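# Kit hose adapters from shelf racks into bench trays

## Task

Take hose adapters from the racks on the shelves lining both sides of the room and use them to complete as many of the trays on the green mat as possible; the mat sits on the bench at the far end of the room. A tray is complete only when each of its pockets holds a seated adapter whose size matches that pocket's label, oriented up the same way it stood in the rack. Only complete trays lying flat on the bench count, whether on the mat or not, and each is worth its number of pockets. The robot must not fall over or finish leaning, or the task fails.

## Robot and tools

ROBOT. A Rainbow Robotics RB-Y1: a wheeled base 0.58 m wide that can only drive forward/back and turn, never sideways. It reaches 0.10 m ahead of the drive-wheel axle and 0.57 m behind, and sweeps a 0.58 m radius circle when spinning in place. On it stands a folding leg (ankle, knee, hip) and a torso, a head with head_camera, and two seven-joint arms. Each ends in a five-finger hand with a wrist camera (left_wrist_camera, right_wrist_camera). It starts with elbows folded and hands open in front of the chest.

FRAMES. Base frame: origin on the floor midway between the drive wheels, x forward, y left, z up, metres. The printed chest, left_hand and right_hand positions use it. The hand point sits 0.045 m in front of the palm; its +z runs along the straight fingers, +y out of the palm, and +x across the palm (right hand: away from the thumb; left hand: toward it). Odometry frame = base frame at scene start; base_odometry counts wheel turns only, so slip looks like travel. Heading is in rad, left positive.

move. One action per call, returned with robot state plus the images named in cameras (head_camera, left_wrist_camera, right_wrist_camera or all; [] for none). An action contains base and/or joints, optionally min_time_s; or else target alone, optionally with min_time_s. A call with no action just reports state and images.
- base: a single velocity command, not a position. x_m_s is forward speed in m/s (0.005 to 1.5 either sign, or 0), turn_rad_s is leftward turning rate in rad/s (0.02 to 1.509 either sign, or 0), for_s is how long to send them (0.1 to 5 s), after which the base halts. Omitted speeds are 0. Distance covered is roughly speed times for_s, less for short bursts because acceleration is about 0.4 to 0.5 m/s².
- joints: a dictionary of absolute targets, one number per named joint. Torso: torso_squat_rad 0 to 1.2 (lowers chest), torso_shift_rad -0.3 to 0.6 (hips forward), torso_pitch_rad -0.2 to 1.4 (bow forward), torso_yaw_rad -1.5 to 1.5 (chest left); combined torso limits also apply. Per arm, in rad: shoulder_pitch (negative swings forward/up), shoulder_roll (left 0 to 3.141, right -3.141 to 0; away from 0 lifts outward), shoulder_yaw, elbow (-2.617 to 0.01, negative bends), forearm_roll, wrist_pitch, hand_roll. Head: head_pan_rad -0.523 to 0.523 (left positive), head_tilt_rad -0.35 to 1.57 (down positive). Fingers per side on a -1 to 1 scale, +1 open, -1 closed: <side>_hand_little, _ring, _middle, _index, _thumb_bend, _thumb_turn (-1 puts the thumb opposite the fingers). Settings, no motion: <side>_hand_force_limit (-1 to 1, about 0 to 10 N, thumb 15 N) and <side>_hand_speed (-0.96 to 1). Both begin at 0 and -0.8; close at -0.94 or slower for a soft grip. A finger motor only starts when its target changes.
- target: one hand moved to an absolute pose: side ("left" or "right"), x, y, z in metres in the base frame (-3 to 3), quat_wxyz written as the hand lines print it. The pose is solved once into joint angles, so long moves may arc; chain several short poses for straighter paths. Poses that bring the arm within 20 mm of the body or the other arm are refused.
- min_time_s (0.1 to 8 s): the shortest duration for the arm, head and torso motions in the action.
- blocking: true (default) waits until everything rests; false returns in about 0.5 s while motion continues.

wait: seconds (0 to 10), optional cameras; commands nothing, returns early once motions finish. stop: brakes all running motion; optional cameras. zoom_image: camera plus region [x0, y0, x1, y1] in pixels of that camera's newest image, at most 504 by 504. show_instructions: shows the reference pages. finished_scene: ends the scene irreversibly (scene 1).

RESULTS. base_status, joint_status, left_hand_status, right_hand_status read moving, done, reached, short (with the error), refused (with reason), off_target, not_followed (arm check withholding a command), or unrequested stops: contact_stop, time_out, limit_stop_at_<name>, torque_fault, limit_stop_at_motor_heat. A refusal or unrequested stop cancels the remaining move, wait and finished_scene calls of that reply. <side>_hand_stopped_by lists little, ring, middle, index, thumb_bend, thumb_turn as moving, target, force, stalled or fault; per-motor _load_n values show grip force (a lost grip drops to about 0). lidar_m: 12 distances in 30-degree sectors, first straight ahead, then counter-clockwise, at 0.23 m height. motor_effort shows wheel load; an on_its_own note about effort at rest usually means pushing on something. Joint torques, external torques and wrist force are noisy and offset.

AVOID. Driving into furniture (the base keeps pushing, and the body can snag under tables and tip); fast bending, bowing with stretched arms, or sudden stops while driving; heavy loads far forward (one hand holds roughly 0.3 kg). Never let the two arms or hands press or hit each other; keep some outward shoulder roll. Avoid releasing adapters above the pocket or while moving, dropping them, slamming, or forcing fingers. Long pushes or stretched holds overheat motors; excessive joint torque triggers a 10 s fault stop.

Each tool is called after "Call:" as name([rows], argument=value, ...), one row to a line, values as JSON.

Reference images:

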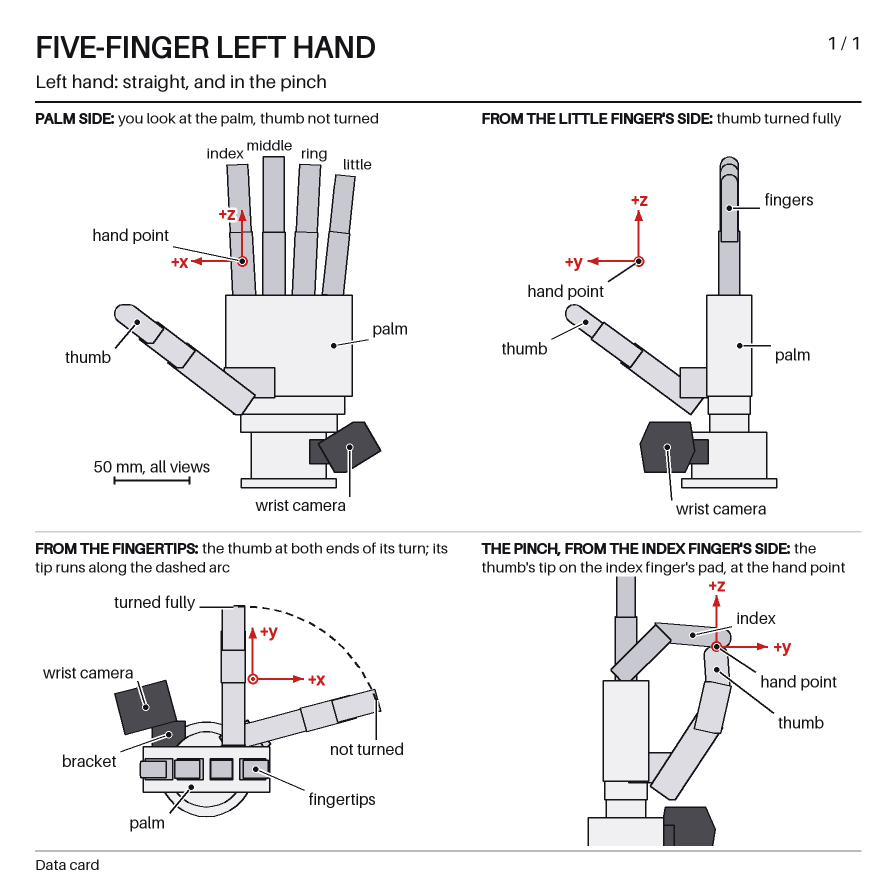

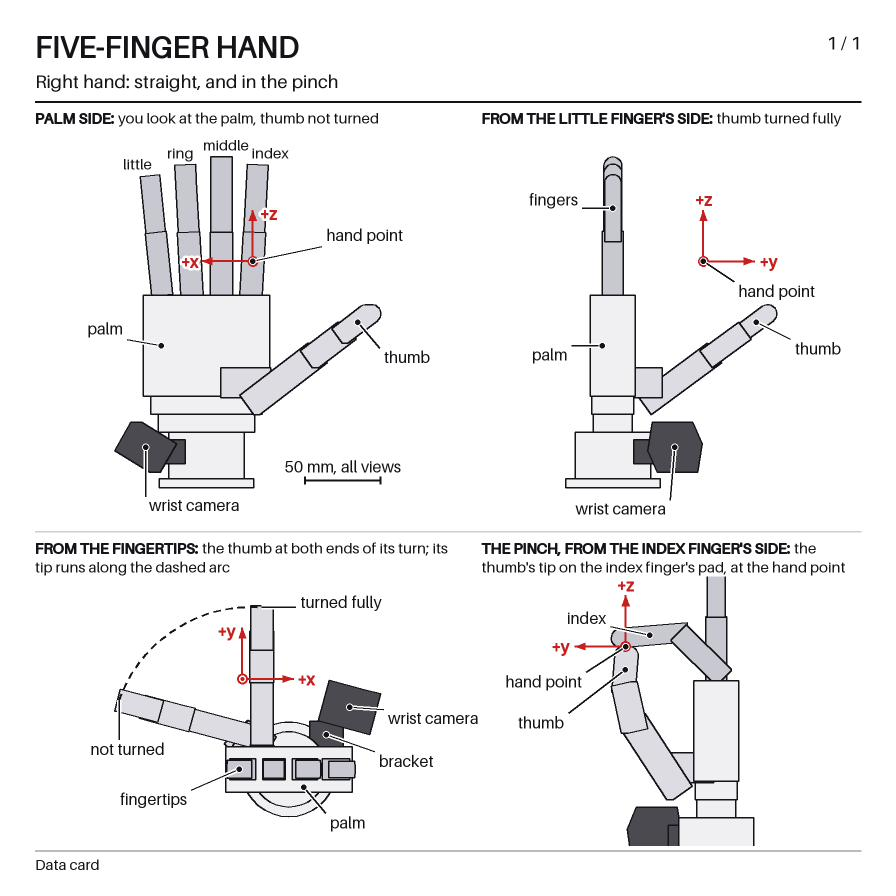

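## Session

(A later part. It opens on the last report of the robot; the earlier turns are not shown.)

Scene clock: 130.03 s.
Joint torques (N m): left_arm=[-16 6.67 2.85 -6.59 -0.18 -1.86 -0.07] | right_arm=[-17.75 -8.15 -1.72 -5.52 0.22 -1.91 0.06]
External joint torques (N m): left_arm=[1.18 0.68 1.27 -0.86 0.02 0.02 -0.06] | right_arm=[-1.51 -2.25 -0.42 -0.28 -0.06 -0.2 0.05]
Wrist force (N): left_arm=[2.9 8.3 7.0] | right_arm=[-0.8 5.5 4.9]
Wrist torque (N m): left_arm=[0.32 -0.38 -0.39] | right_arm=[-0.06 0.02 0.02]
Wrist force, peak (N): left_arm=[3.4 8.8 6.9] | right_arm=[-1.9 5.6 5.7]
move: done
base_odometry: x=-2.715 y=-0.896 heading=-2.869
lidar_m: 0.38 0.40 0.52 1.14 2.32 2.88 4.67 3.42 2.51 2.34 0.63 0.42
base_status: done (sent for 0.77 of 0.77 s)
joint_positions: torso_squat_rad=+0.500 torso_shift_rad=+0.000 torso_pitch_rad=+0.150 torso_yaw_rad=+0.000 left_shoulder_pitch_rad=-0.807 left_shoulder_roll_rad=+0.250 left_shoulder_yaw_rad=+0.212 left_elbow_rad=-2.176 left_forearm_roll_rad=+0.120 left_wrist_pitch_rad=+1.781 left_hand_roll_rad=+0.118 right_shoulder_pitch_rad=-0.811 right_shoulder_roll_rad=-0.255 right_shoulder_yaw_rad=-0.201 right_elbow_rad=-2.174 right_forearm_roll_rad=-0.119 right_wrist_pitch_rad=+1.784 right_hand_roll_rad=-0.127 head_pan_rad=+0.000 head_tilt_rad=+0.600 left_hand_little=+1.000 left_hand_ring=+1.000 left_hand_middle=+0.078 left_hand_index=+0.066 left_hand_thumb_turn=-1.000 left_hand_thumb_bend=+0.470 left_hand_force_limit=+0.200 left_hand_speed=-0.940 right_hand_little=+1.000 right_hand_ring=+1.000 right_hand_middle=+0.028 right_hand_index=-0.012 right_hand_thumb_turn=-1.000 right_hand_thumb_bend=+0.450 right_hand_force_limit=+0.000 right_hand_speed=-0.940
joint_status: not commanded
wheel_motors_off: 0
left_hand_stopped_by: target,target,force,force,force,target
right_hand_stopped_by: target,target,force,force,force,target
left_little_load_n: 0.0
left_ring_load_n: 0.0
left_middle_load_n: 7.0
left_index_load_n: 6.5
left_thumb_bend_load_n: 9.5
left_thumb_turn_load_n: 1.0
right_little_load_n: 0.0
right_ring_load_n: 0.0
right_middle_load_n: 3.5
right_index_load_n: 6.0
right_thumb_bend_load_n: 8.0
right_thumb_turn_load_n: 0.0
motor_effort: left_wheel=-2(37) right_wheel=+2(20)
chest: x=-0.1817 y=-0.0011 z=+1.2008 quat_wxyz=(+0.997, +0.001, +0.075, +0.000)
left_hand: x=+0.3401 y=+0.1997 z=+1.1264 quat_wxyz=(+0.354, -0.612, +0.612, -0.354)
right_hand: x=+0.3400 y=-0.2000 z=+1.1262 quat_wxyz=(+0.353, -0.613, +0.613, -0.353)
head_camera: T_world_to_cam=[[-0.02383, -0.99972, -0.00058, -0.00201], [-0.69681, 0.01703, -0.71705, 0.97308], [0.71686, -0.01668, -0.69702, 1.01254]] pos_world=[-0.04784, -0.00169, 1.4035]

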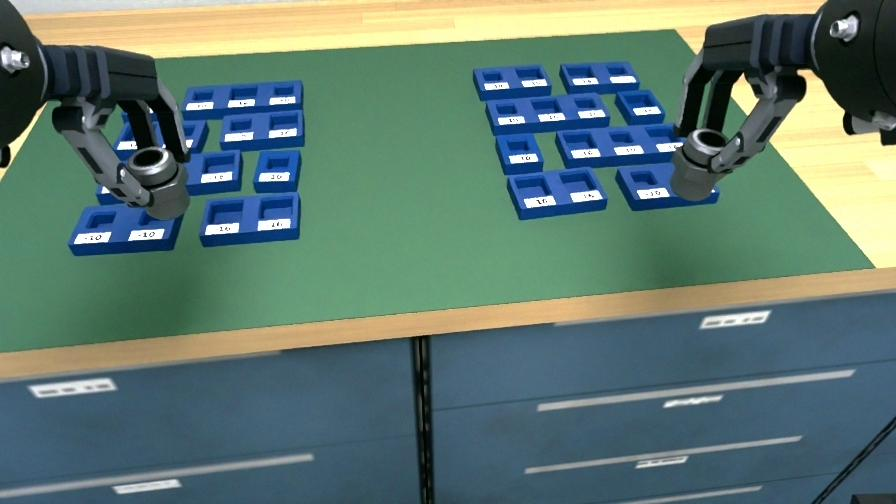

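Call:
move(base={"turn_rad_s": 0.15, "for_s": 0.62})

Call:
move(base={"x_m_s": 0.1, "for_s": 0.6}, cameras=["head_camera", "left_wrist_camera", "right_wrist_camera"])

Call:
zoom_image(camera="head_camera", region=[60, 50, 460, 270])

Call:
zoom_image(camera="head_camera", region=[450, 50, 850, 270])

Scene clock: 131.57 s.
Joint torques (N m): left_arm=[-16.51 6.93 2.97 -6.3 -0.23 -1.98 -0.13] | right_arm=[-17.96 -8.13 -1.8 -5.48 0.29 -2.06 0.13]
External joint torques (N m): left_arm=[0.67 0.94 1.4 -0.56 -0.03 -0.09 -0.12] | right_arm=[-1.72 -2.24 -0.49 -0.24 0.02 -0.35 0.13]
Wrist force (N): left_arm=[3.0 8.4 7.2] | right_arm=[-1.0 5.0 5.4]
Wrist torque (N m): left_arm=[0.33 -0.38 -0.40] | right_arm=[-0.15 0.06 -0.07]
Wrist force, peak (N): left_arm=[3.1 8.7 7.2] | right_arm=[-1.4 5.4 6.3]
move: done
base_odometry: x=-2.714 y=-0.896 heading=-2.774
lidar_m: 0.39 0.41 0.55 1.52 2.38 2.87 4.67 2.91 2.43 1.59 0.57 0.41
base_status: done (sent for 0.63 of 0.63 s)
joint_positions: torso_squat_rad=+0.500 torso_shift_rad=+0.000 torso_pitch_rad=+0.150 torso_yaw_rad=+0.000 left_shoulder_pitch_rad=-0.807 left_shoulder_roll_rad=+0.250 left_shoulder_yaw_rad=+0.212 left_elbow_rad=-2.176 left_forearm_roll_rad=+0.120 left_wrist_pitch_rad=+1.781 left_hand_roll_rad=+0.118 right_shoulder_pitch_rad=-0.811 right_shoulder_roll_rad=-0.255 right_shoulder_yaw_rad=-0.201 right_elbow_rad=-2.174 right_forearm_roll_rad=-0.119 right_wrist_pitch_rad=+1.784 right_hand_roll_rad=-0.127 head_pan_rad=+0.000 head_tilt_rad=+0.600 left_hand_little=+1.000 left_hand_ring=+1.000 left_hand_middle=+0.078 left_hand_index=+0.066 left_hand_thumb_turn=-1.000 left_hand_thumb_bend=+0.470 left_hand_force_limit=+0.200 left_hand_speed=-0.940 right_hand_little=+1.000 right_hand_ring=+1.000 right_hand_middle=+0.028 right_hand_index=-0.012 right_hand_thumb_turn=-1.000 right_hand_thumb_bend=+0.450 right_hand_force_limit=+0.000 right_hand_speed=-0.940
joint_status: not commanded
wheel_motors_off: 0
left_hand_stopped_by: target,target,force,force,force,target
right_hand_stopped_by: target,target,force,force,force,target
left_little_load_n: 0.0
left_ring_load_n: 0.0
left_middle_load_n: 7.0
left_index_load_n: 6.5
left_thumb_bend_load_n: 9.5
left_thumb_turn_load_n: 1.0
right_little_load_n: 0.0
right_ring_load_n: 0.0
right_middle_load_n: 3.5
right_index_load_n: 6.0
right_thumb_bend_load_n: 7.5
right_thumb_turn_load_n: 0.0
motor_effort: left_wheel=+2(24) right_wheel=+5(17)
chest: x=-0.1817 y=-0.0011 z=+1.2008 quat_wxyz=(+0.997, +0.001, +0.075, +0.000)
left_hand: x=+0.3401 y=+0.1997 z=+1.1264 quat_wxyz=(+0.354, -0.612, +0.612, -0.354)
right_hand: x=+0.3400 y=-0.2000 z=+1.1262 quat_wxyz=(+0.353, -0.613, +0.613, -0.353)
pictures: none

Scene clock: 132.87 s.
Joint torques (N m): left_arm=[-15.61 7.1 2.85 -6.45 -0.28 -1.99 -0.03] | right_arm=[-17.83 -7.99 -1.81 -5.61 0.17 -2.04 0.05]
External joint torques (N m): left_arm=[1.57 1.11 1.28 -0.71 -0.08 -0.11 -0.02] | right_arm=[-1.58 -2.1 -0.51 -0.37 -0.11 -0.33 0.05]
Wrist force (N): left_arm=[3.2 8.0 7.0] | right_arm=[-0.9 5.1 5.4]
Wrist torque (N m): left_arm=[0.27 -0.44 -0.36] | right_arm=[-0.14 0.03 -0.02]
Wrist force, peak (N): left_arm=[2.9 8.5 7.7] | right_arm=[-1.0 6.1 5.4]
move: done
base_odometry: x=-2.770 y=-0.917 heading=-2.774
lidar_m: 0.32 0.35 0.47 1.31 2.38 2.92 4.72 2.95 2.44 1.35 0.48 0.35
base_status: done (sent for 0.6 of 0.6 s)
joint_positions: torso_squat_rad=+0.500 torso_shift_rad=+0.000 torso_pitch_rad=+0.150 torso_yaw_rad=+0.000 left_shoulder_pitch_rad=-0.807 left_shoulder_roll_rad=+0.250 left_shoulder_yaw_rad=+0.212 left_elbow_rad=-2.176 left_forearm_roll_rad=+0.120 left_wrist_pitch_rad=+1.781 left_hand_roll_rad=+0.118 right_shoulder_pitch_rad=-0.811 right_shoulder_roll_rad=-0.255 right_shoulder_yaw_rad=-0.201 right_elbow_rad=-2.174 right_forearm_roll_rad=-0.119 right_wrist_pitch_rad=+1.784 right_hand_roll_rad=-0.127 head_pan_rad=+0.000 head_tilt_rad=+0.600 left_hand_little=+1.000 left_hand_ring=+1.000 left_hand_middle=+0.078 left_hand_index=+0.066 left_hand_thumb_turn=-1.000 left_hand_thumb_bend=+0.470 left_hand_force_limit=+0.200 left_hand_speed=-0.940 right_hand_little=+1.000 right_hand_ring=+1.000 right_hand_middle=+0.028 right_hand_index=-0.012 right_hand_thumb_turn=-1.000 right_hand_thumb_bend=+0.450 right_hand_force_limit=+0.000 right_hand_speed=-0.940
joint_status: not commanded
wheel_motors_off: 0
left_hand_stopped_by: target,target,force,force,force,target
right_hand_stopped_by: target,target,force,force,force,target
left_little_load_n: 0.0
left_ring_load_n: 0.0
left_middle_load_n: 7.0
left_index_load_n: 7.0
left_thumb_bend_load_n: 9.5
left_thumb_turn_load_n: 0.5
right_little_load_n: 0.0
right_ring_load_n: 0.0
right_middle_load_n: 3.5
right_index_load_n: 6.0
right_thumb_bend_load_n: 7.5
right_thumb_turn_load_n: 0.0
motor_effort: left_wheel=+3(34) right_wheel=-2(25)
chest: x=-0.1816 y=-0.0011 z=+1.2008 quat_wxyz=(+0.997, +0.001, +0.075, +0.000)
left_hand: x=+0.3402 y=+0.1997 z=+1.1264 quat_wxyz=(+0.354, -0.612, +0.612, -0.354)
right_hand: x=+0.3401 y=-0.2000 z=+1.1261 quat_wxyz=(+0.353, -0.613, +0.613, -0.353)
head_camera: T_world_to_cam=[[-0.0239, -0.99971, -0.00051, -0.00211], [-0.69691, 0.01703, -0.71696, 0.97301], [0.71676, -0.01678, -0.69712, 1.0126]] pos_world=[-0.04774, -0.00169, 1.4035]
left_wrist_camera: T_world_to_cam=[[0.49064, -0.22119, 0.84282, -1.06908], [-0.53311, -0.8413, 0.08955, 0.24829], [0.68926, -0.49325, -0.53069, 0.5717]] pos_world=[0.26285, 0.2544, 1.18221]
right_wrist_camera: T_world_to_cam=[[-0.5139, -0.27528, -0.81249, 1.03254], [-0.55509, 0.82882, 0.07028, 0.27496], [0.65406, 0.48712, -0.57873, 0.6381]] pos_world=[0.26589, -0.25448, 1.18889]

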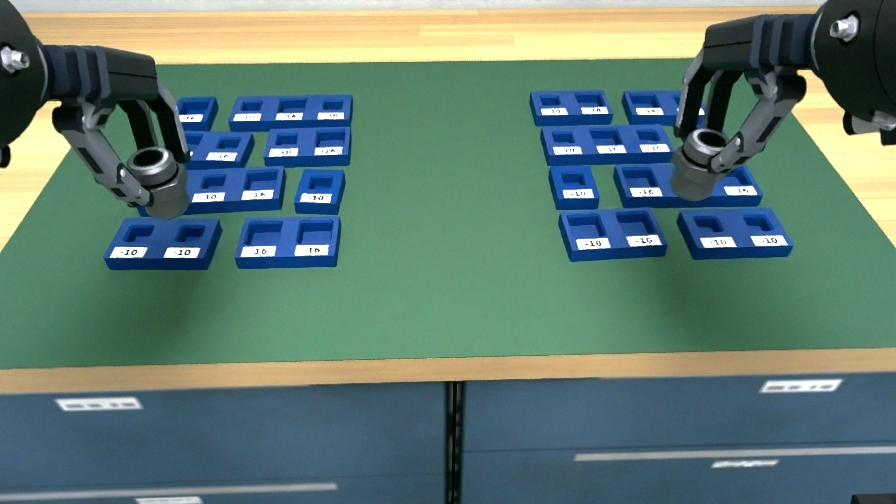

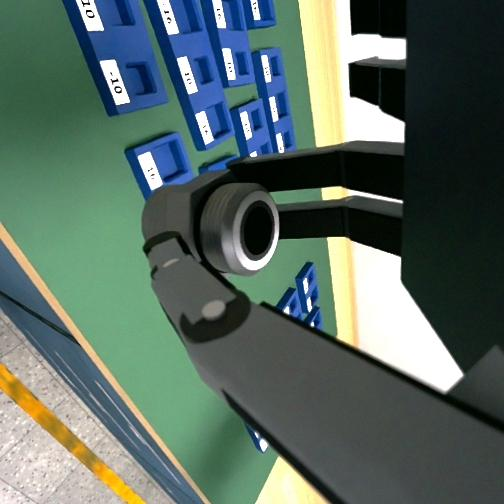

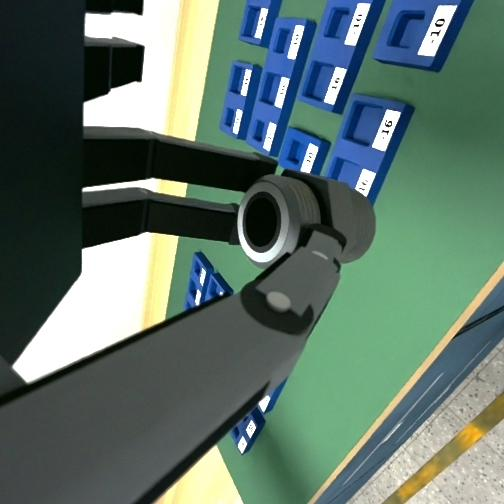

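Scaled by 1.260 from the camera's image (finer frame: 1280x720).

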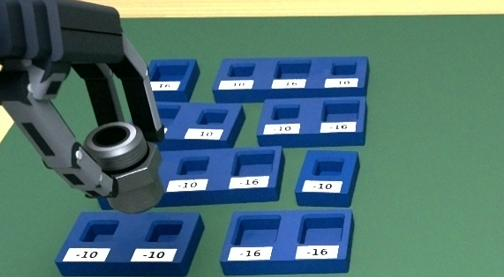

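Scaled by 1.260 from the camera's image (finer frame: 1280x720).

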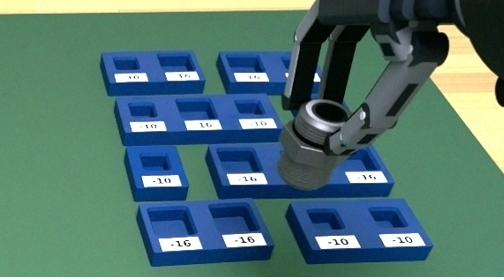

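Call:
zoom_image(camera="right_wrist_camera", region=[200, 0, 480, 250])

Call:
zoom_image(camera="left_wrist_camera", region=[50, 0, 330, 250])

Scaled by 1.800 from the camera's image (finer frame: 720x720).

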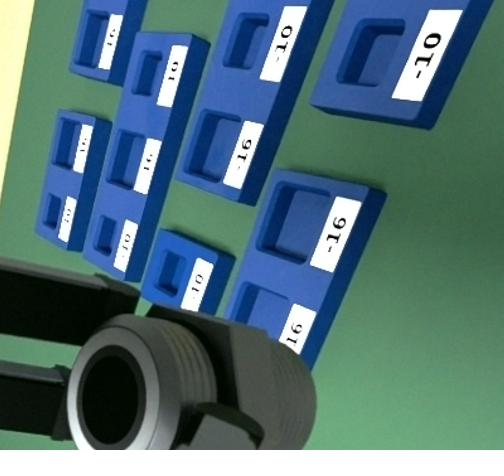

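Scaled by 1.800 from the camera's image (finer frame: 720x720).

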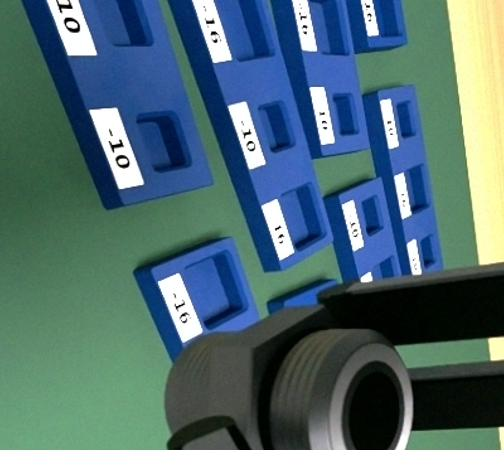

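Call:
move(target={"side": "right", "x": 0.41, "y": -0.24, "z": 1.06, "quat_wxyz": [0.3536, -0.6124, 0.6124, -0.3536]}, min_time_s=1.2, cameras=["head_camera", "right_wrist_camera"])

Call:
zoom_image(camera="right_wrist_camera", region=[200, 0, 480, 250])

Scene clock: 135.43 s.
Joint torques (N m): left_arm=[-16.11 7.09 2.49 -6.39 -0.23 -1.95 -0.04] | right_arm=[-18.79 -9.94 -1.94 -8.13 -0.17 -2.11 0.01]
External joint torques (N m): left_arm=[1.07 1.1 0.91 -0.65 -0.03 -0.06 -0.04] | right_arm=[-1.04 -2.56 -0.67 -0.37 -0.32 -0.39 0.01]
Wrist force (N): left_arm=[3.3 8.2 7.0] | right_arm=[-1.2 5.3 4.7]
Wrist torque (N m): left_arm=[0.30 -0.45 -0.37] | right_arm=[-0.09 0.08 -0.03]
Wrist force, peak (N): left_arm=[3.6 8.6 7.0] | right_arm=[-1.2 5.8 5.9]
move: done
base_odometry: x=-2.770 y=-0.917 heading=-2.774
lidar_m: 0.33 0.34 0.48 1.30 2.38 2.92 4.73 2.95 2.43 1.34 0.48 0.34
base_status: not commanded
joint_positions: torso_squat_rad=+0.500 torso_shift_rad=+0.000 torso_pitch_rad=+0.150 torso_yaw_rad=+0.000 left_shoulder_pitch_rad=-0.807 left_shoulder_roll_rad=+0.250 left_shoulder_yaw_rad=+0.212 left_elbow_rad=-2.176 left_forearm_roll_rad=+0.120 left_wrist_pitch_rad=+1.781 left_hand_roll_rad=+0.118 right_shoulder_pitch_rad=-0.750 right_shoulder_roll_rad=-0.267 right_shoulder_yaw_rad=-0.267 right_elbow_rad=-1.827 right_forearm_roll_rad=-0.171 right_wrist_pitch_rad=+1.392 right_hand_roll_rad=-0.016 head_pan_rad=+0.000 head_tilt_rad=+0.600 left_hand_little=+1.000 left_hand_ring=+1.000 left_hand_middle=+0.078 left_hand_index=+0.066 left_hand_thumb_turn=-1.000 left_hand_thumb_bend=+0.470 left_hand_force_limit=+0.200 left_hand_speed=-0.940 right_hand_little=+1.000 right_hand_ring=+1.000 right_hand_middle=+0.028 right_hand_index=-0.012 right_hand_thumb_turn=-1.000 right_hand_thumb_bend=+0.450 right_hand_force_limit=+0.000 right_hand_speed=-0.940
joint_status: all done
wheel_motors_off: 0
left_hand_stopped_by: target,target,force,force,force,target
right_hand_stopped_by: target,target,force,force,force,target
left_little_load_n: 0.0
left_ring_load_n: 0.0
left_middle_load_n: 7.0
left_index_load_n: 6.5
left_thumb_bend_load_n: 9.5
left_thumb_turn_load_n: 0.5
right_little_load_n: 0.0
right_ring_load_n: 0.0
right_middle_load_n: 3.5
right_index_load_n: 6.0
right_thumb_bend_load_n: 8.0
right_thumb_turn_load_n: 0.0
motor_effort: left_wheel=+3(7) right_wheel=-1(3)
chest: x=-0.1816 y=-0.0011 z=+1.2008 quat_wxyz=(+0.997, +0.001, +0.075, +0.000)
left_hand: x=+0.3402 y=+0.1997 z=+1.1264 quat_wxyz=(+0.354, -0.612, +0.612, -0.354)
right_hand: x=+0.4098 y=-0.2398 z=+1.0596 quat_wxyz=(+0.353, -0.613, +0.612, -0.353)
right_hand_status: reached (checked arc that bows 8 mm and turns the hand up to 1 deg, planned for 1.2 s): 0 mm and 0.0 deg off.
head_camera: T_world_to_cam=[[-0.0239, -0.99971, -0.00051, -0.00211], [-0.69691, 0.01703, -0.71696, 0.97301], [0.71676, -0.01678, -0.69712, 1.0126]] pos_world=[-0.04774, -0.00169, 1.4035]
right_wrist_camera: T_world_to_cam=[[-0.51364, -0.27519, -0.81268, 1.00358], [-0.55516, 0.82877, 0.07024, 0.35142], [0.65419, 0.48724, -0.57847, 0.57304]] pos_world=[0.33569, -0.29428, 1.12239]

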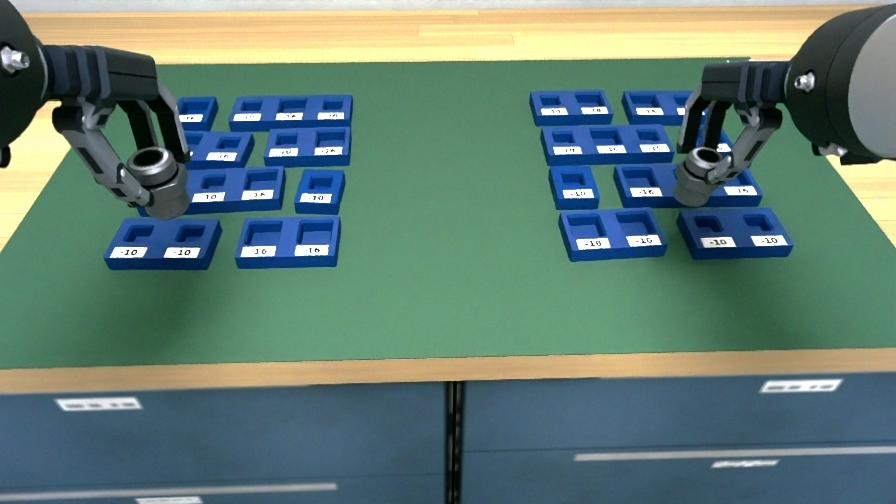

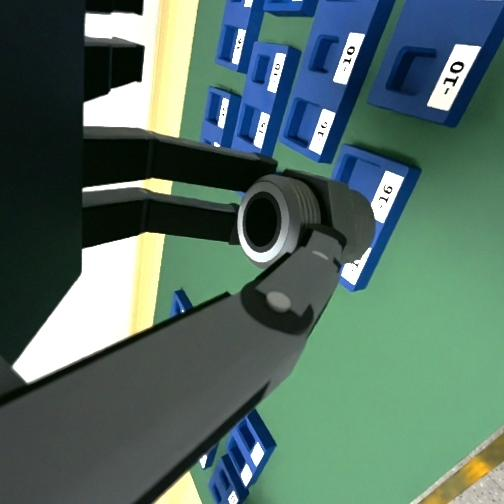

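Scaled by 1.800 from the camera's image (finer frame: 720x720).

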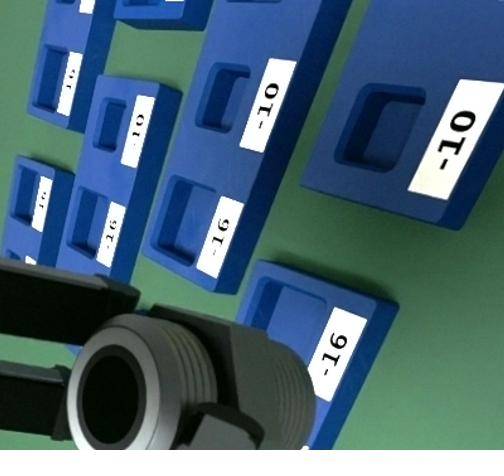

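Call:
move(target={"side": "right", "x": 0.49, "y": -0.231, "z": 0.98, "quat_wxyz": [0.3536, -0.6124, 0.6124, -0.3536]}, min_time_s=1.2)

Call:
move(target={"side": "right", "x": 0.49, "y": -0.231, "z": 0.95, "quat_wxyz": [0.3536, -0.6124, 0.6124, -0.3536]}, min_time_s=0.6, cameras=["head_camera", "right_wrist_camera"])

Call:
zoom_image(camera="head_camera", region=[540, 120, 800, 280])

Call:
zoom_image(camera="right_wrist_camera", region=[220, 80, 480, 310])

Scene clock: 138.07 s.
Joint torques (N m): left_arm=[-16.22 6.81 3.03 -6.49 -0.28 -1.99 -0.15] | right_arm=[-22.72 -9.13 -0.24 -9.65 0.21 -1.92 0.08]
External joint torques (N m): left_arm=[0.96 0.82 1.46 -0.75 -0.08 -0.11 -0.14] | right_arm=[-1.95 -1.26 0.59 -0.15 0.06 -0.2 0.07]
Wrist force (N): left_arm=[3.2 8.1 6.9] | right_arm=[-1.2 4.9 5.0]
Wrist torque (N m): left_arm=[0.29 -0.41 -0.37] | right_arm=[-0.17 0.07 -0.05]
Wrist force, peak (N): left_arm=[3.4 8.4 7.3] | right_arm=[-0.6 5.8 6.0]
move: done
base_odometry: x=-2.770 y=-0.917 heading=-2.774
lidar_m: 0.33 0.35 0.47 1.31 2.36 2.91 4.73 2.95 2.44 1.35 0.47 0.34
base_status: not commanded
joint_positions: torso_squat_rad=+0.500 torso_shift_rad=+0.000 torso_pitch_rad=+0.150 torso_yaw_rad=+0.000 left_shoulder_pitch_rad=-0.807 left_shoulder_roll_rad=+0.250 left_shoulder_yaw_rad=+0.212 left_elbow_rad=-2.176 left_forearm_roll_rad=+0.120 left_wrist_pitch_rad=+1.781 left_hand_roll_rad=+0.118 right_shoulder_pitch_rad=-0.865 right_shoulder_roll_rad=-0.241 right_shoulder_yaw_rad=-0.248 right_elbow_rad=-1.279 right_forearm_roll_rad=-0.130 right_wrist_pitch_rad=+0.948 right_hand_roll_rad=+0.022 head_pan_rad=+0.000 head_tilt_rad=+0.600 left_hand_little=+1.000 left_hand_ring=+1.000 left_hand_middle=+0.078 left_hand_index=+0.066 left_hand_thumb_turn=-1.000 left_hand_thumb_bend=+0.470 left_hand_force_limit=+0.200 left_hand_speed=-0.940 right_hand_little=+1.000 right_hand_ring=+1.000 right_hand_middle=+0.028 right_hand_index=-0.012 right_hand_thumb_turn=-1.000 right_hand_thumb_bend=+0.450 right_hand_force_limit=+0.000 right_hand_speed=-0.940
joint_status: all done
wheel_motors_off: 0
left_hand_stopped_by: target,target,force,force,force,target
right_hand_stopped_by: target,target,force,force,force,target
left_little_load_n: 0.0
left_ring_load_n: 0.0
left_middle_load_n: 7.0
left_index_load_n: 6.5
left_thumb_bend_load_n: 9.5
left_thumb_turn_load_n: 0.5
right_little_load_n: 0.0
right_ring_load_n: 0.0
right_middle_load_n: 3.0
right_index_load_n: 6.0
right_thumb_bend_load_n: 8.0
right_thumb_turn_load_n: 0.0
motor_effort: left_wheel=+3(5) right_wheel=-1(3)
chest: x=-0.1816 y=-0.0011 z=+1.2008 quat_wxyz=(+0.997, +0.001, +0.075, +0.000)
left_hand: x=+0.3401 y=+0.1997 z=+1.1264 quat_wxyz=(+0.354, -0.612, +0.612, -0.354)
right_hand: x=+0.4891 y=-0.2312 z=+0.9798 quat_wxyz=(+0.353, -0.612, +0.613, -0.354)
right_hand_status: reached (checked arc that bows 21 mm and turns the hand up to 3 deg, planned for 1.2 s): 1 mm and 0.1 deg off.
pictures: none

Scene clock: 139.00 s.
Joint torques (N m): left_arm=[-16 7.15 2.8 -6.17 -0.39 -1.95 0] | right_arm=[-22.25 -8.62 0.12 -9.67 -0.06 -2.15 0.16]
External joint torques (N m): left_arm=[1.18 1.16 1.22 -0.44 -0.19 -0.07 0.01] | right_arm=[-1.68 -0.94 0.88 0.01 -0.2 -0.43 0.16]
Wrist force (N): left_arm=[3.3 8.4 7.2] | right_arm=[-0.5 4.4 4.9]
Wrist torque (N m): left_arm=[0.33 -0.44 -0.37] | right_arm=[-0.23 -0.04 0.01]
Wrist force, peak (N): left_arm=[3.4 8.4 7.3] | right_arm=[-0.7 5.6 6.5]
move: done
base_odometry: x=-2.770 y=-0.917 heading=-2.774
lidar_m: 0.32 0.34 0.47 1.30 2.38 2.91 4.72 2.96 2.43 1.34 0.48 0.35
base_status: not commanded
joint_positions: torso_squat_rad=+0.500 torso_shift_rad=+0.000 torso_pitch_rad=+0.150 torso_yaw_rad=+0.000 left_shoulder_pitch_rad=-0.807 left_shoulder_roll_rad=+0.250 left_shoulder_yaw_rad=+0.212 left_elbow_rad=-2.176 left_forearm_roll_rad=+0.120 left_wrist_pitch_rad=+1.781 left_hand_roll_rad=+0.118 right_shoulder_pitch_rad=-0.837 right_shoulder_roll_rad=-0.227 right_shoulder_yaw_rad=-0.245 right_elbow_rad=-1.214 right_forearm_roll_rad=-0.132 right_wrist_pitch_rad=+0.854 right_hand_roll_rad=+0.035 head_pan_rad=+0.000 head_tilt_rad=+0.600 left_hand_little=+1.000 left_hand_ring=+1.000 left_hand_middle=+0.078 left_hand_index=+0.066 left_hand_thumb_turn=-1.000 left_hand_thumb_bend=+0.470 left_hand_force_limit=+0.200 left_hand_speed=-0.940 right_hand_little=+1.000 right_hand_ring=+1.000 right_hand_middle=+0.028 right_hand_index=-0.012 right_hand_thumb_turn=-1.000 right_hand_thumb_bend=+0.450 right_hand_force_limit=+0.000 right_hand_speed=-0.940
joint_status: all done
wheel_motors_off: 0
left_hand_stopped_by: target,target,force,force,force,target
right_hand_stopped_by: target,target,force,force,force,target
left_little_load_n: 0.0
left_ring_load_n: 0.0
left_middle_load_n: 7.0
left_index_load_n: 6.5
left_thumb_bend_load_n: 9.5
left_thumb_turn_load_n: 0.5
right_little_load_n: -0.5
right_ring_load_n: 0.0
right_middle_load_n: 3.5
right_index_load_n: 6.0
right_thumb_bend_load_n: 8.0
right_thumb_turn_load_n: 0.0
motor_effort: left_wheel=+3(5) right_wheel=-2(3)
chest: x=-0.1816 y=-0.0011 z=+1.2008 quat_wxyz=(+0.997, +0.001, +0.075, +0.000)
left_hand: x=+0.3401 y=+0.1997 z=+1.1264 quat_wxyz=(+0.354, -0.612, +0.612, -0.354)
right_hand: x=+0.4895 y=-0.2312 z=+0.9497 quat_wxyz=(+0.353, -0.612, +0.613, -0.353)
right_hand_status: reached (checked arc that bows 1 mm and turns the hand up to 0 deg, planned for 0.6 s): 1 mm and 0.1 deg off.
head_camera: T_world_to_cam=[[-0.02391, -0.99971, -0.00051, -0.00211], [-0.69691, 0.01703, -0.71696, 0.97294], [0.71676, -0.01678, -0.69712, 1.01267]] pos_world=[-0.04784, -0.00169, 1.4035]
right_wrist_camera: T_world_to_cam=[[-0.51372, -0.27493, -0.81271, 0.95769], [-0.55452, 0.82922, 0.07, 0.39623], [0.65467, 0.48663, -0.57844, 0.45276]] pos_world=[0.41529, -0.28559, 1.01249]

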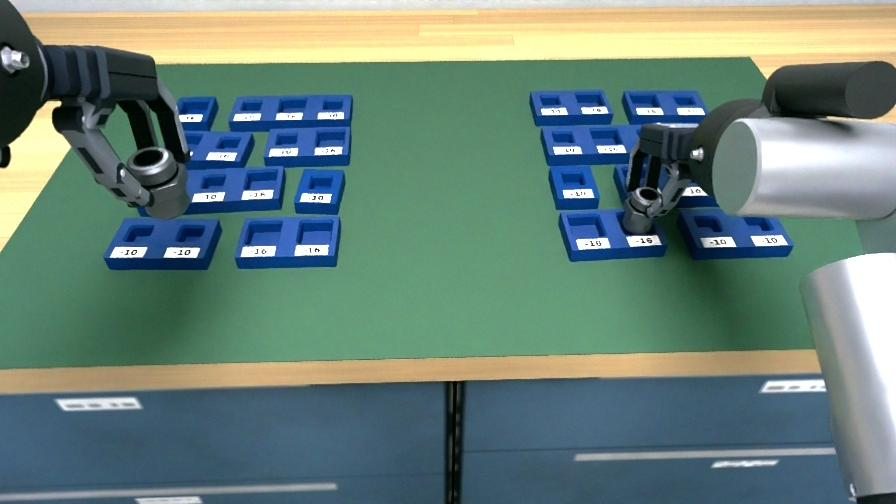

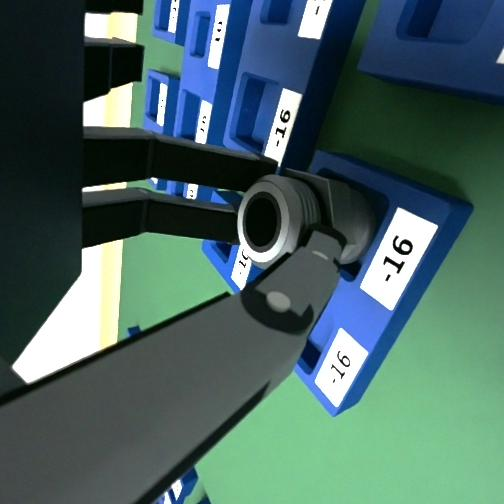

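Scaled by 1.938 from the camera's image (finer frame: 1280x720).

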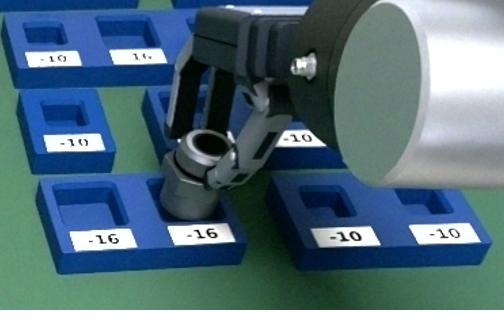

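Scaled by 1.938 from the camera's image (finer frame: 720x720).

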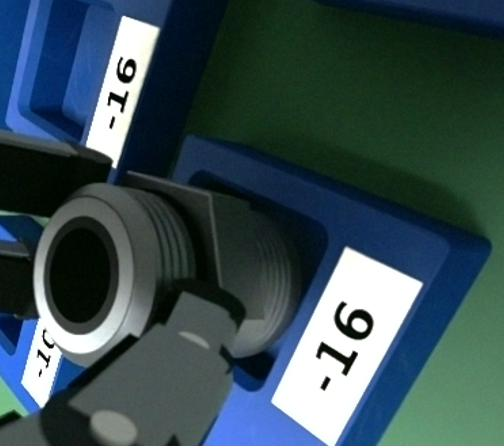

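Call:
zoom_image(camera="head_camera", region=[550, 170, 690, 270])

Call:
zoom_image(camera="right_wrist_camera", region=[290, 130, 490, 330])

Scaled by 3.600 from the camera's image (finer frame: 1280x720).

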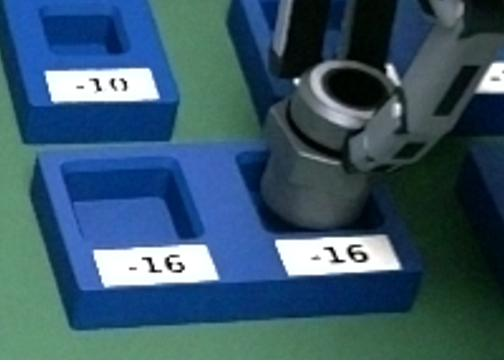

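Scaled by 2.520 from the camera's image (finer frame: 720x720).

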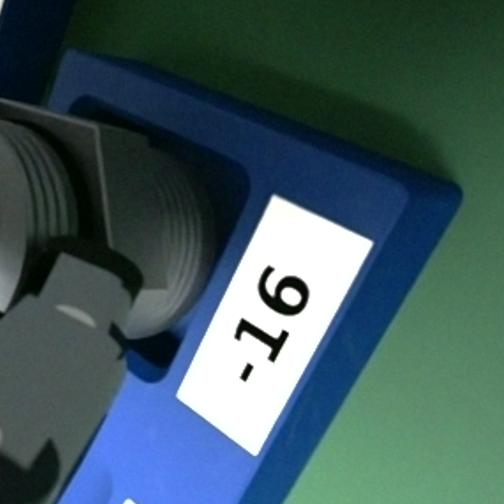

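Call:
move(target={"side": "right", "x": 0.50, "y": -0.231, "z": 0.95, "quat_wxyz": [0.3536, -0.6124, 0.6124, -0.3536]}, min_time_s=0.5, cameras=["head_camera", "right_wrist_camera"])

Call:
zoom_image(camera="head_camera", region=[550, 170, 690, 270])

Call:
zoom_image(camera="right_wrist_camera", region=[290, 130, 490, 330])

Call:
move(target={"side": "right", "x": 0.50, "y": -0.231, "z": 0.94, "quat_wxyz": [0.3536, -0.6124, 0.6124, -0.3536]}, min_time_s=0.5, cameras=["head_camera", "right_wrist_camera"])

Call:
zoom_image(camera="head_camera", region=[550, 170, 690, 270])

Call:
zoom_image(camera="right_wrist_camera", region=[290, 130, 490, 330])

Scene clock: 144.40 s.
Joint torques (N m): left_arm=[-16.03 7.14 2.27 -6.51 -0.19 -1.85 -0.03] | right_arm=[-23.43 -10.73 -1.64 -9.84 -0.06 -2.22 0.17]
External joint torques (N m): left_arm=[1.15 1.15 0.7 -0.77 0 0.04 -0.02] | right_arm=[-2.28 -2.78 -0.92 -0.12 -0.2 -0.49 0.16]
Wrist force (N): left_arm=[3.1 8.3 7.1] | right_arm=[-0.9 4.7 3.8]
Wrist torque (N m): left_arm=[0.32 -0.41 -0.39] | right_arm=[-0.13 0.05 0.03]
Wrist force, peak (N): left_arm=[3.6 8.5 7.3] | right_arm=[-1.4 6.1 6.3]
move: done
base_odometry: x=-2.770 y=-0.917 heading=-2.774
lidar_m: 0.32 0.34 0.48 1.30 2.38 2.92 4.73 2.95 2.44 1.36 0.48 0.35
base_status: not commanded
joint_positions: torso_squat_rad=+0.500 torso_shift_rad=+0.000 torso_pitch_rad=+0.150 torso_yaw_rad=+0.000 left_shoulder_pitch_rad=-0.807 left_shoulder_roll_rad=+0.250 left_shoulder_yaw_rad=+0.212 left_elbow_rad=-2.176 left_forearm_roll_rad=+0.120 left_wrist_pitch_rad=+1.781 left_hand_roll_rad=+0.118 right_shoulder_pitch_rad=-0.881 right_shoulder_roll_rad=-0.237 right_shoulder_yaw_rad=-0.247 right_elbow_rad=-1.133 right_forearm_roll_rad=-0.135 right_wrist_pitch_rad=+0.818 right_hand_roll_rad=+0.039 head_pan_rad=+0.000 head_tilt_rad=+0.600 left_hand_little=+1.000 left_hand_ring=+1.000 left_hand_middle=+0.078 left_hand_index=+0.066 left_hand_thumb_turn=-1.000 left_hand_thumb_bend=+0.470 left_hand_force_limit=+0.200 left_hand_speed=-0.940 right_hand_little=+1.000 right_hand_ring=+1.000 right_hand_middle=+0.028 right_hand_index=-0.012 right_hand_thumb_turn=-1.000 right_hand_thumb_bend=+0.450 right_hand_force_limit=+0.000 right_hand_speed=-0.940
joint_status: all done
wheel_motors_off: 0
left_hand_stopped_by: target,target,force,force,force,target
right_hand_stopped_by: target,target,force,force,force,target
left_little_load_n: 0.0
left_ring_load_n: 0.0
left_middle_load_n: 7.0
left_index_load_n: 6.5
left_thumb_bend_load_n: 9.5
left_thumb_turn_load_n: 0.5
right_little_load_n: 0.0
right_ring_load_n: 0.0
right_middle_load_n: 3.5
right_index_load_n: 6.0
right_thumb_bend_load_n: 8.0
right_thumb_turn_load_n: 0.0
motor_effort: left_wheel=+4(5) right_wheel=-2(2)
chest: x=-0.1816 y=-0.0011 z=+1.2008 quat_wxyz=(+0.997, +0.001, +0.075, +0.000)
left_hand: x=+0.3401 y=+0.1997 z=+1.1264 quat_wxyz=(+0.354, -0.612, +0.612, -0.354)
right_hand: x=+0.4996 y=-0.2308 z=+0.9494 quat_wxyz=(+0.353, -0.613, +0.613, -0.353)
right_hand_status: reached (checked arc that bows 3 mm and turns the hand up to 0 deg, planned for 0.5 s): 1 mm and 0.1 deg off.
head_camera: T_world_to_cam=[[-0.02391, -0.99971, -0.00051, -0.00211], [-0.69691, 0.01703, -0.71696, 0.97294], [0.71676, -0.01678, -0.69712, 1.01267]] pos_world=[-0.04784, -0.00169, 1.4035]
right_wrist_camera: T_world_to_cam=[[-0.51384, -0.27517, -0.81256, 0.96267], [-0.55503, 0.82886, 0.07029, 0.40146], [0.65415, 0.48711, -0.57863, 0.44636]] pos_world=[0.42549, -0.28529, 1.01229]

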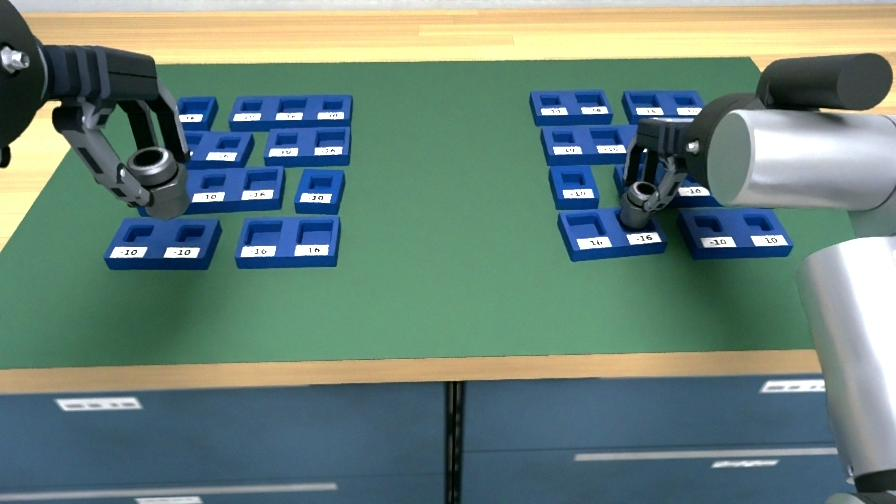

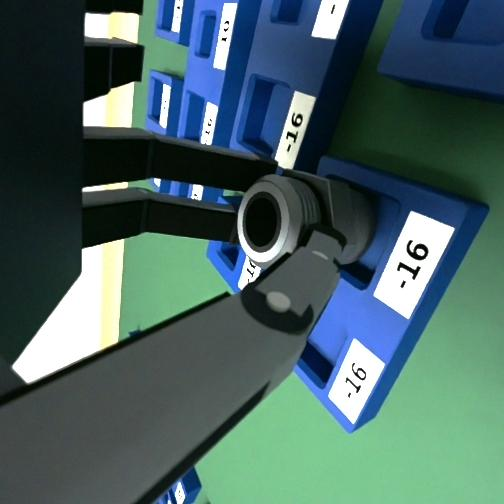

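Scaled by 3.600 from the camera's image (finer frame: 1280x720).

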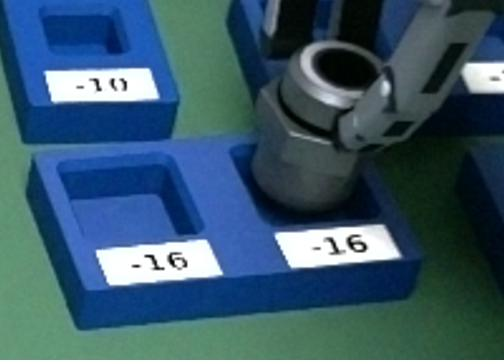

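Scaled by 2.520 from the camera's image (finer frame: 720x720).

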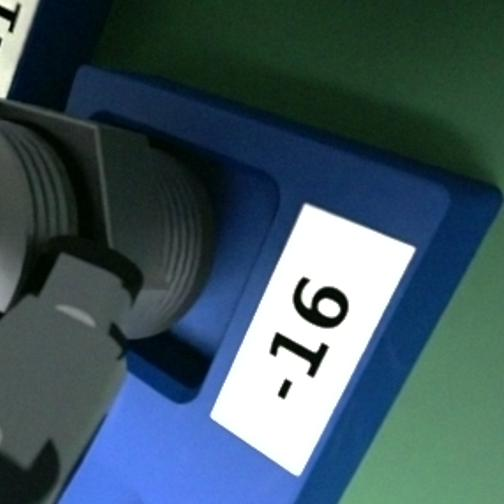

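Scene clock: 145.23 s.
Joint torques (N m): left_arm=[-15.84 6.88 2.68 -6.16 -0.25 -2.01 0.05] | right_arm=[-22.31 -8.65 -0.12 -9.89 -0.24 -2.23 0.12]
External joint torques (N m): left_arm=[1.34 0.89 1.11 -0.42 -0.05 -0.12 0.06] | right_arm=[-1.24 -0.75 0.59 -0.14 -0.38 -0.5 0.11]
Wrist force (N): left_arm=[3.1 8.3 7.1] | right_arm=[-1.0 5.2 4.8]
Wrist torque (N m): left_arm=[0.32 -0.41 -0.39] | right_arm=[-0.09 0.14 -0.04]
Wrist force, peak (N): left_arm=[3.3 8.7 7.3] | right_arm=[-1.1 6.3 4.8]
move: done
base_odometry: x=-2.770 y=-0.917 heading=-2.774
lidar_m: 0.32 0.35 0.48 1.32 2.38 2.92 4.73 2.96 2.43 1.35 0.47 0.35
base_status: not commanded
joint_positions: torso_squat_rad=+0.500 torso_shift_rad=+0.000 torso_pitch_rad=+0.150 torso_yaw_rad=+0.000 left_shoulder_pitch_rad=-0.807 left_shoulder_roll_rad=+0.250 left_shoulder_yaw_rad=+0.212 left_elbow_rad=-2.176 left_forearm_roll_rad=+0.120 left_wrist_pitch_rad=+1.781 left_hand_roll_rad=+0.118 right_shoulder_pitch_rad=-0.872 right_shoulder_roll_rad=-0.233 right_shoulder_yaw_rad=-0.246 right_elbow_rad=-1.113 right_forearm_roll_rad=-0.136 right_wrist_pitch_rad=+0.788 right_hand_roll_rad=+0.043 head_pan_rad=+0.000 head_tilt_rad=+0.600 left_hand_little=+1.000 left_hand_ring=+1.000 left_hand_middle=+0.078 left_hand_index=+0.066 left_hand_thumb_turn=-1.000 left_hand_thumb_bend=+0.470 left_hand_force_limit=+0.200 left_hand_speed=-0.940 right_hand_little=+1.000 right_hand_ring=+1.000 right_hand_middle=+0.028 right_hand_index=-0.012 right_hand_thumb_turn=-1.000 right_hand_thumb_bend=+0.450 right_hand_force_limit=+0.000 right_hand_speed=-0.940
joint_status: all done
wheel_motors_off: 0
left_hand_stopped_by: target,target,force,force,force,target
right_hand_stopped_by: target,target,force,force,force,target
left_little_load_n: 0.0
left_ring_load_n: 0.0
left_middle_load_n: 7.0
left_index_load_n: 6.5
left_thumb_bend_load_n: 9.5
left_thumb_turn_load_n: 0.5
right_little_load_n: 0.0
right_ring_load_n: 0.0
right_middle_load_n: 3.5
right_index_load_n: 6.5
right_thumb_bend_load_n: 8.0
right_thumb_turn_load_n: 0.0
motor_effort: left_wheel=+4(6) right_wheel=-2(3)
chest: x=-0.1816 y=-0.0011 z=+1.2008 quat_wxyz=(+0.997, +0.001, +0.075, +0.000)
left_hand: x=+0.3401 y=+0.1997 z=+1.1264 quat_wxyz=(+0.354, -0.612, +0.612, -0.354)
right_hand: x=+0.4992 y=-0.2312 z=+0.9399 quat_wxyz=(+0.353, -0.612, +0.613, -0.353)
right_hand_status: reached (checked arc that bows 0 mm and turns the hand up to 0 deg, planned for 0.5 s): 1 mm and 0.1 deg off.
head_camera: T_world_to_cam=[[-0.02391, -0.99971, -0.00051, -0.00211], [-0.69691, 0.01703, -0.71696, 0.97294], [0.71676, -0.01678, -0.69712, 1.01267]] pos_world=[-0.04784, -0.00169, 1.4035]
right_wrist_camera: T_world_to_cam=[[-0.51391, -0.27497, -0.81258, 0.9547], [-0.55451, 0.82922, 0.07009, 0.40227], [0.65454, 0.4866, -0.57861, 0.44107]] pos_world=[0.42499, -0.28569, 1.00279]

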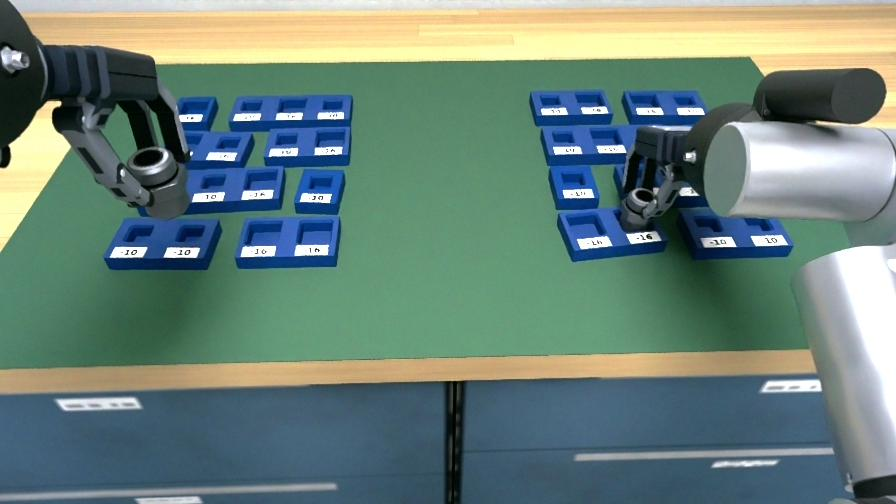

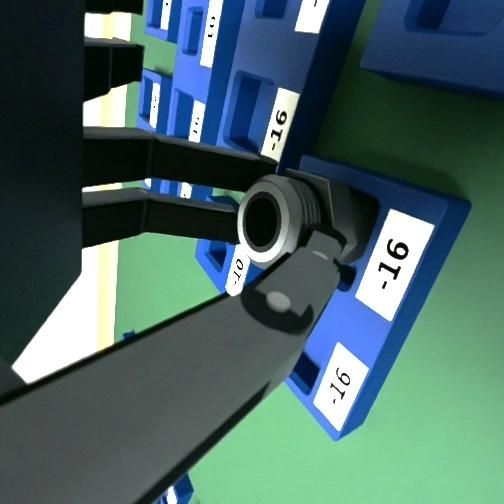

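Scaled by 3.600 from the camera's image (finer frame: 1280x720).

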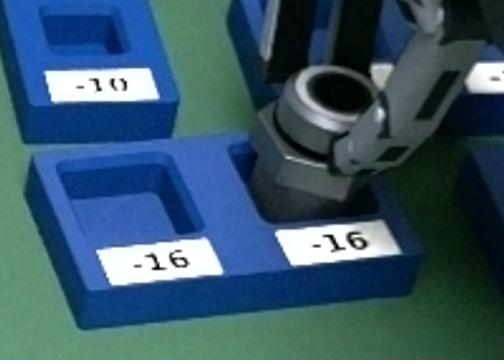

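Scaled by 2.520 from the camera's image (finer frame: 720x720).

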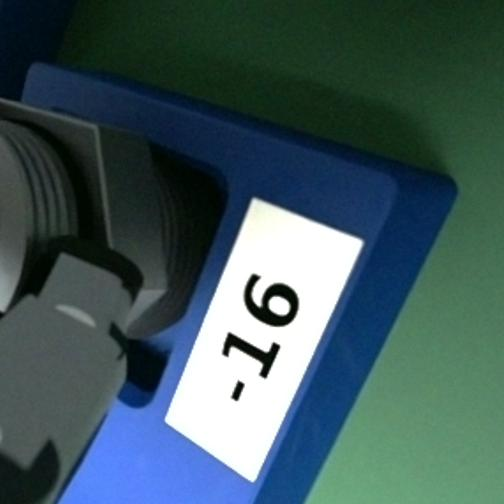

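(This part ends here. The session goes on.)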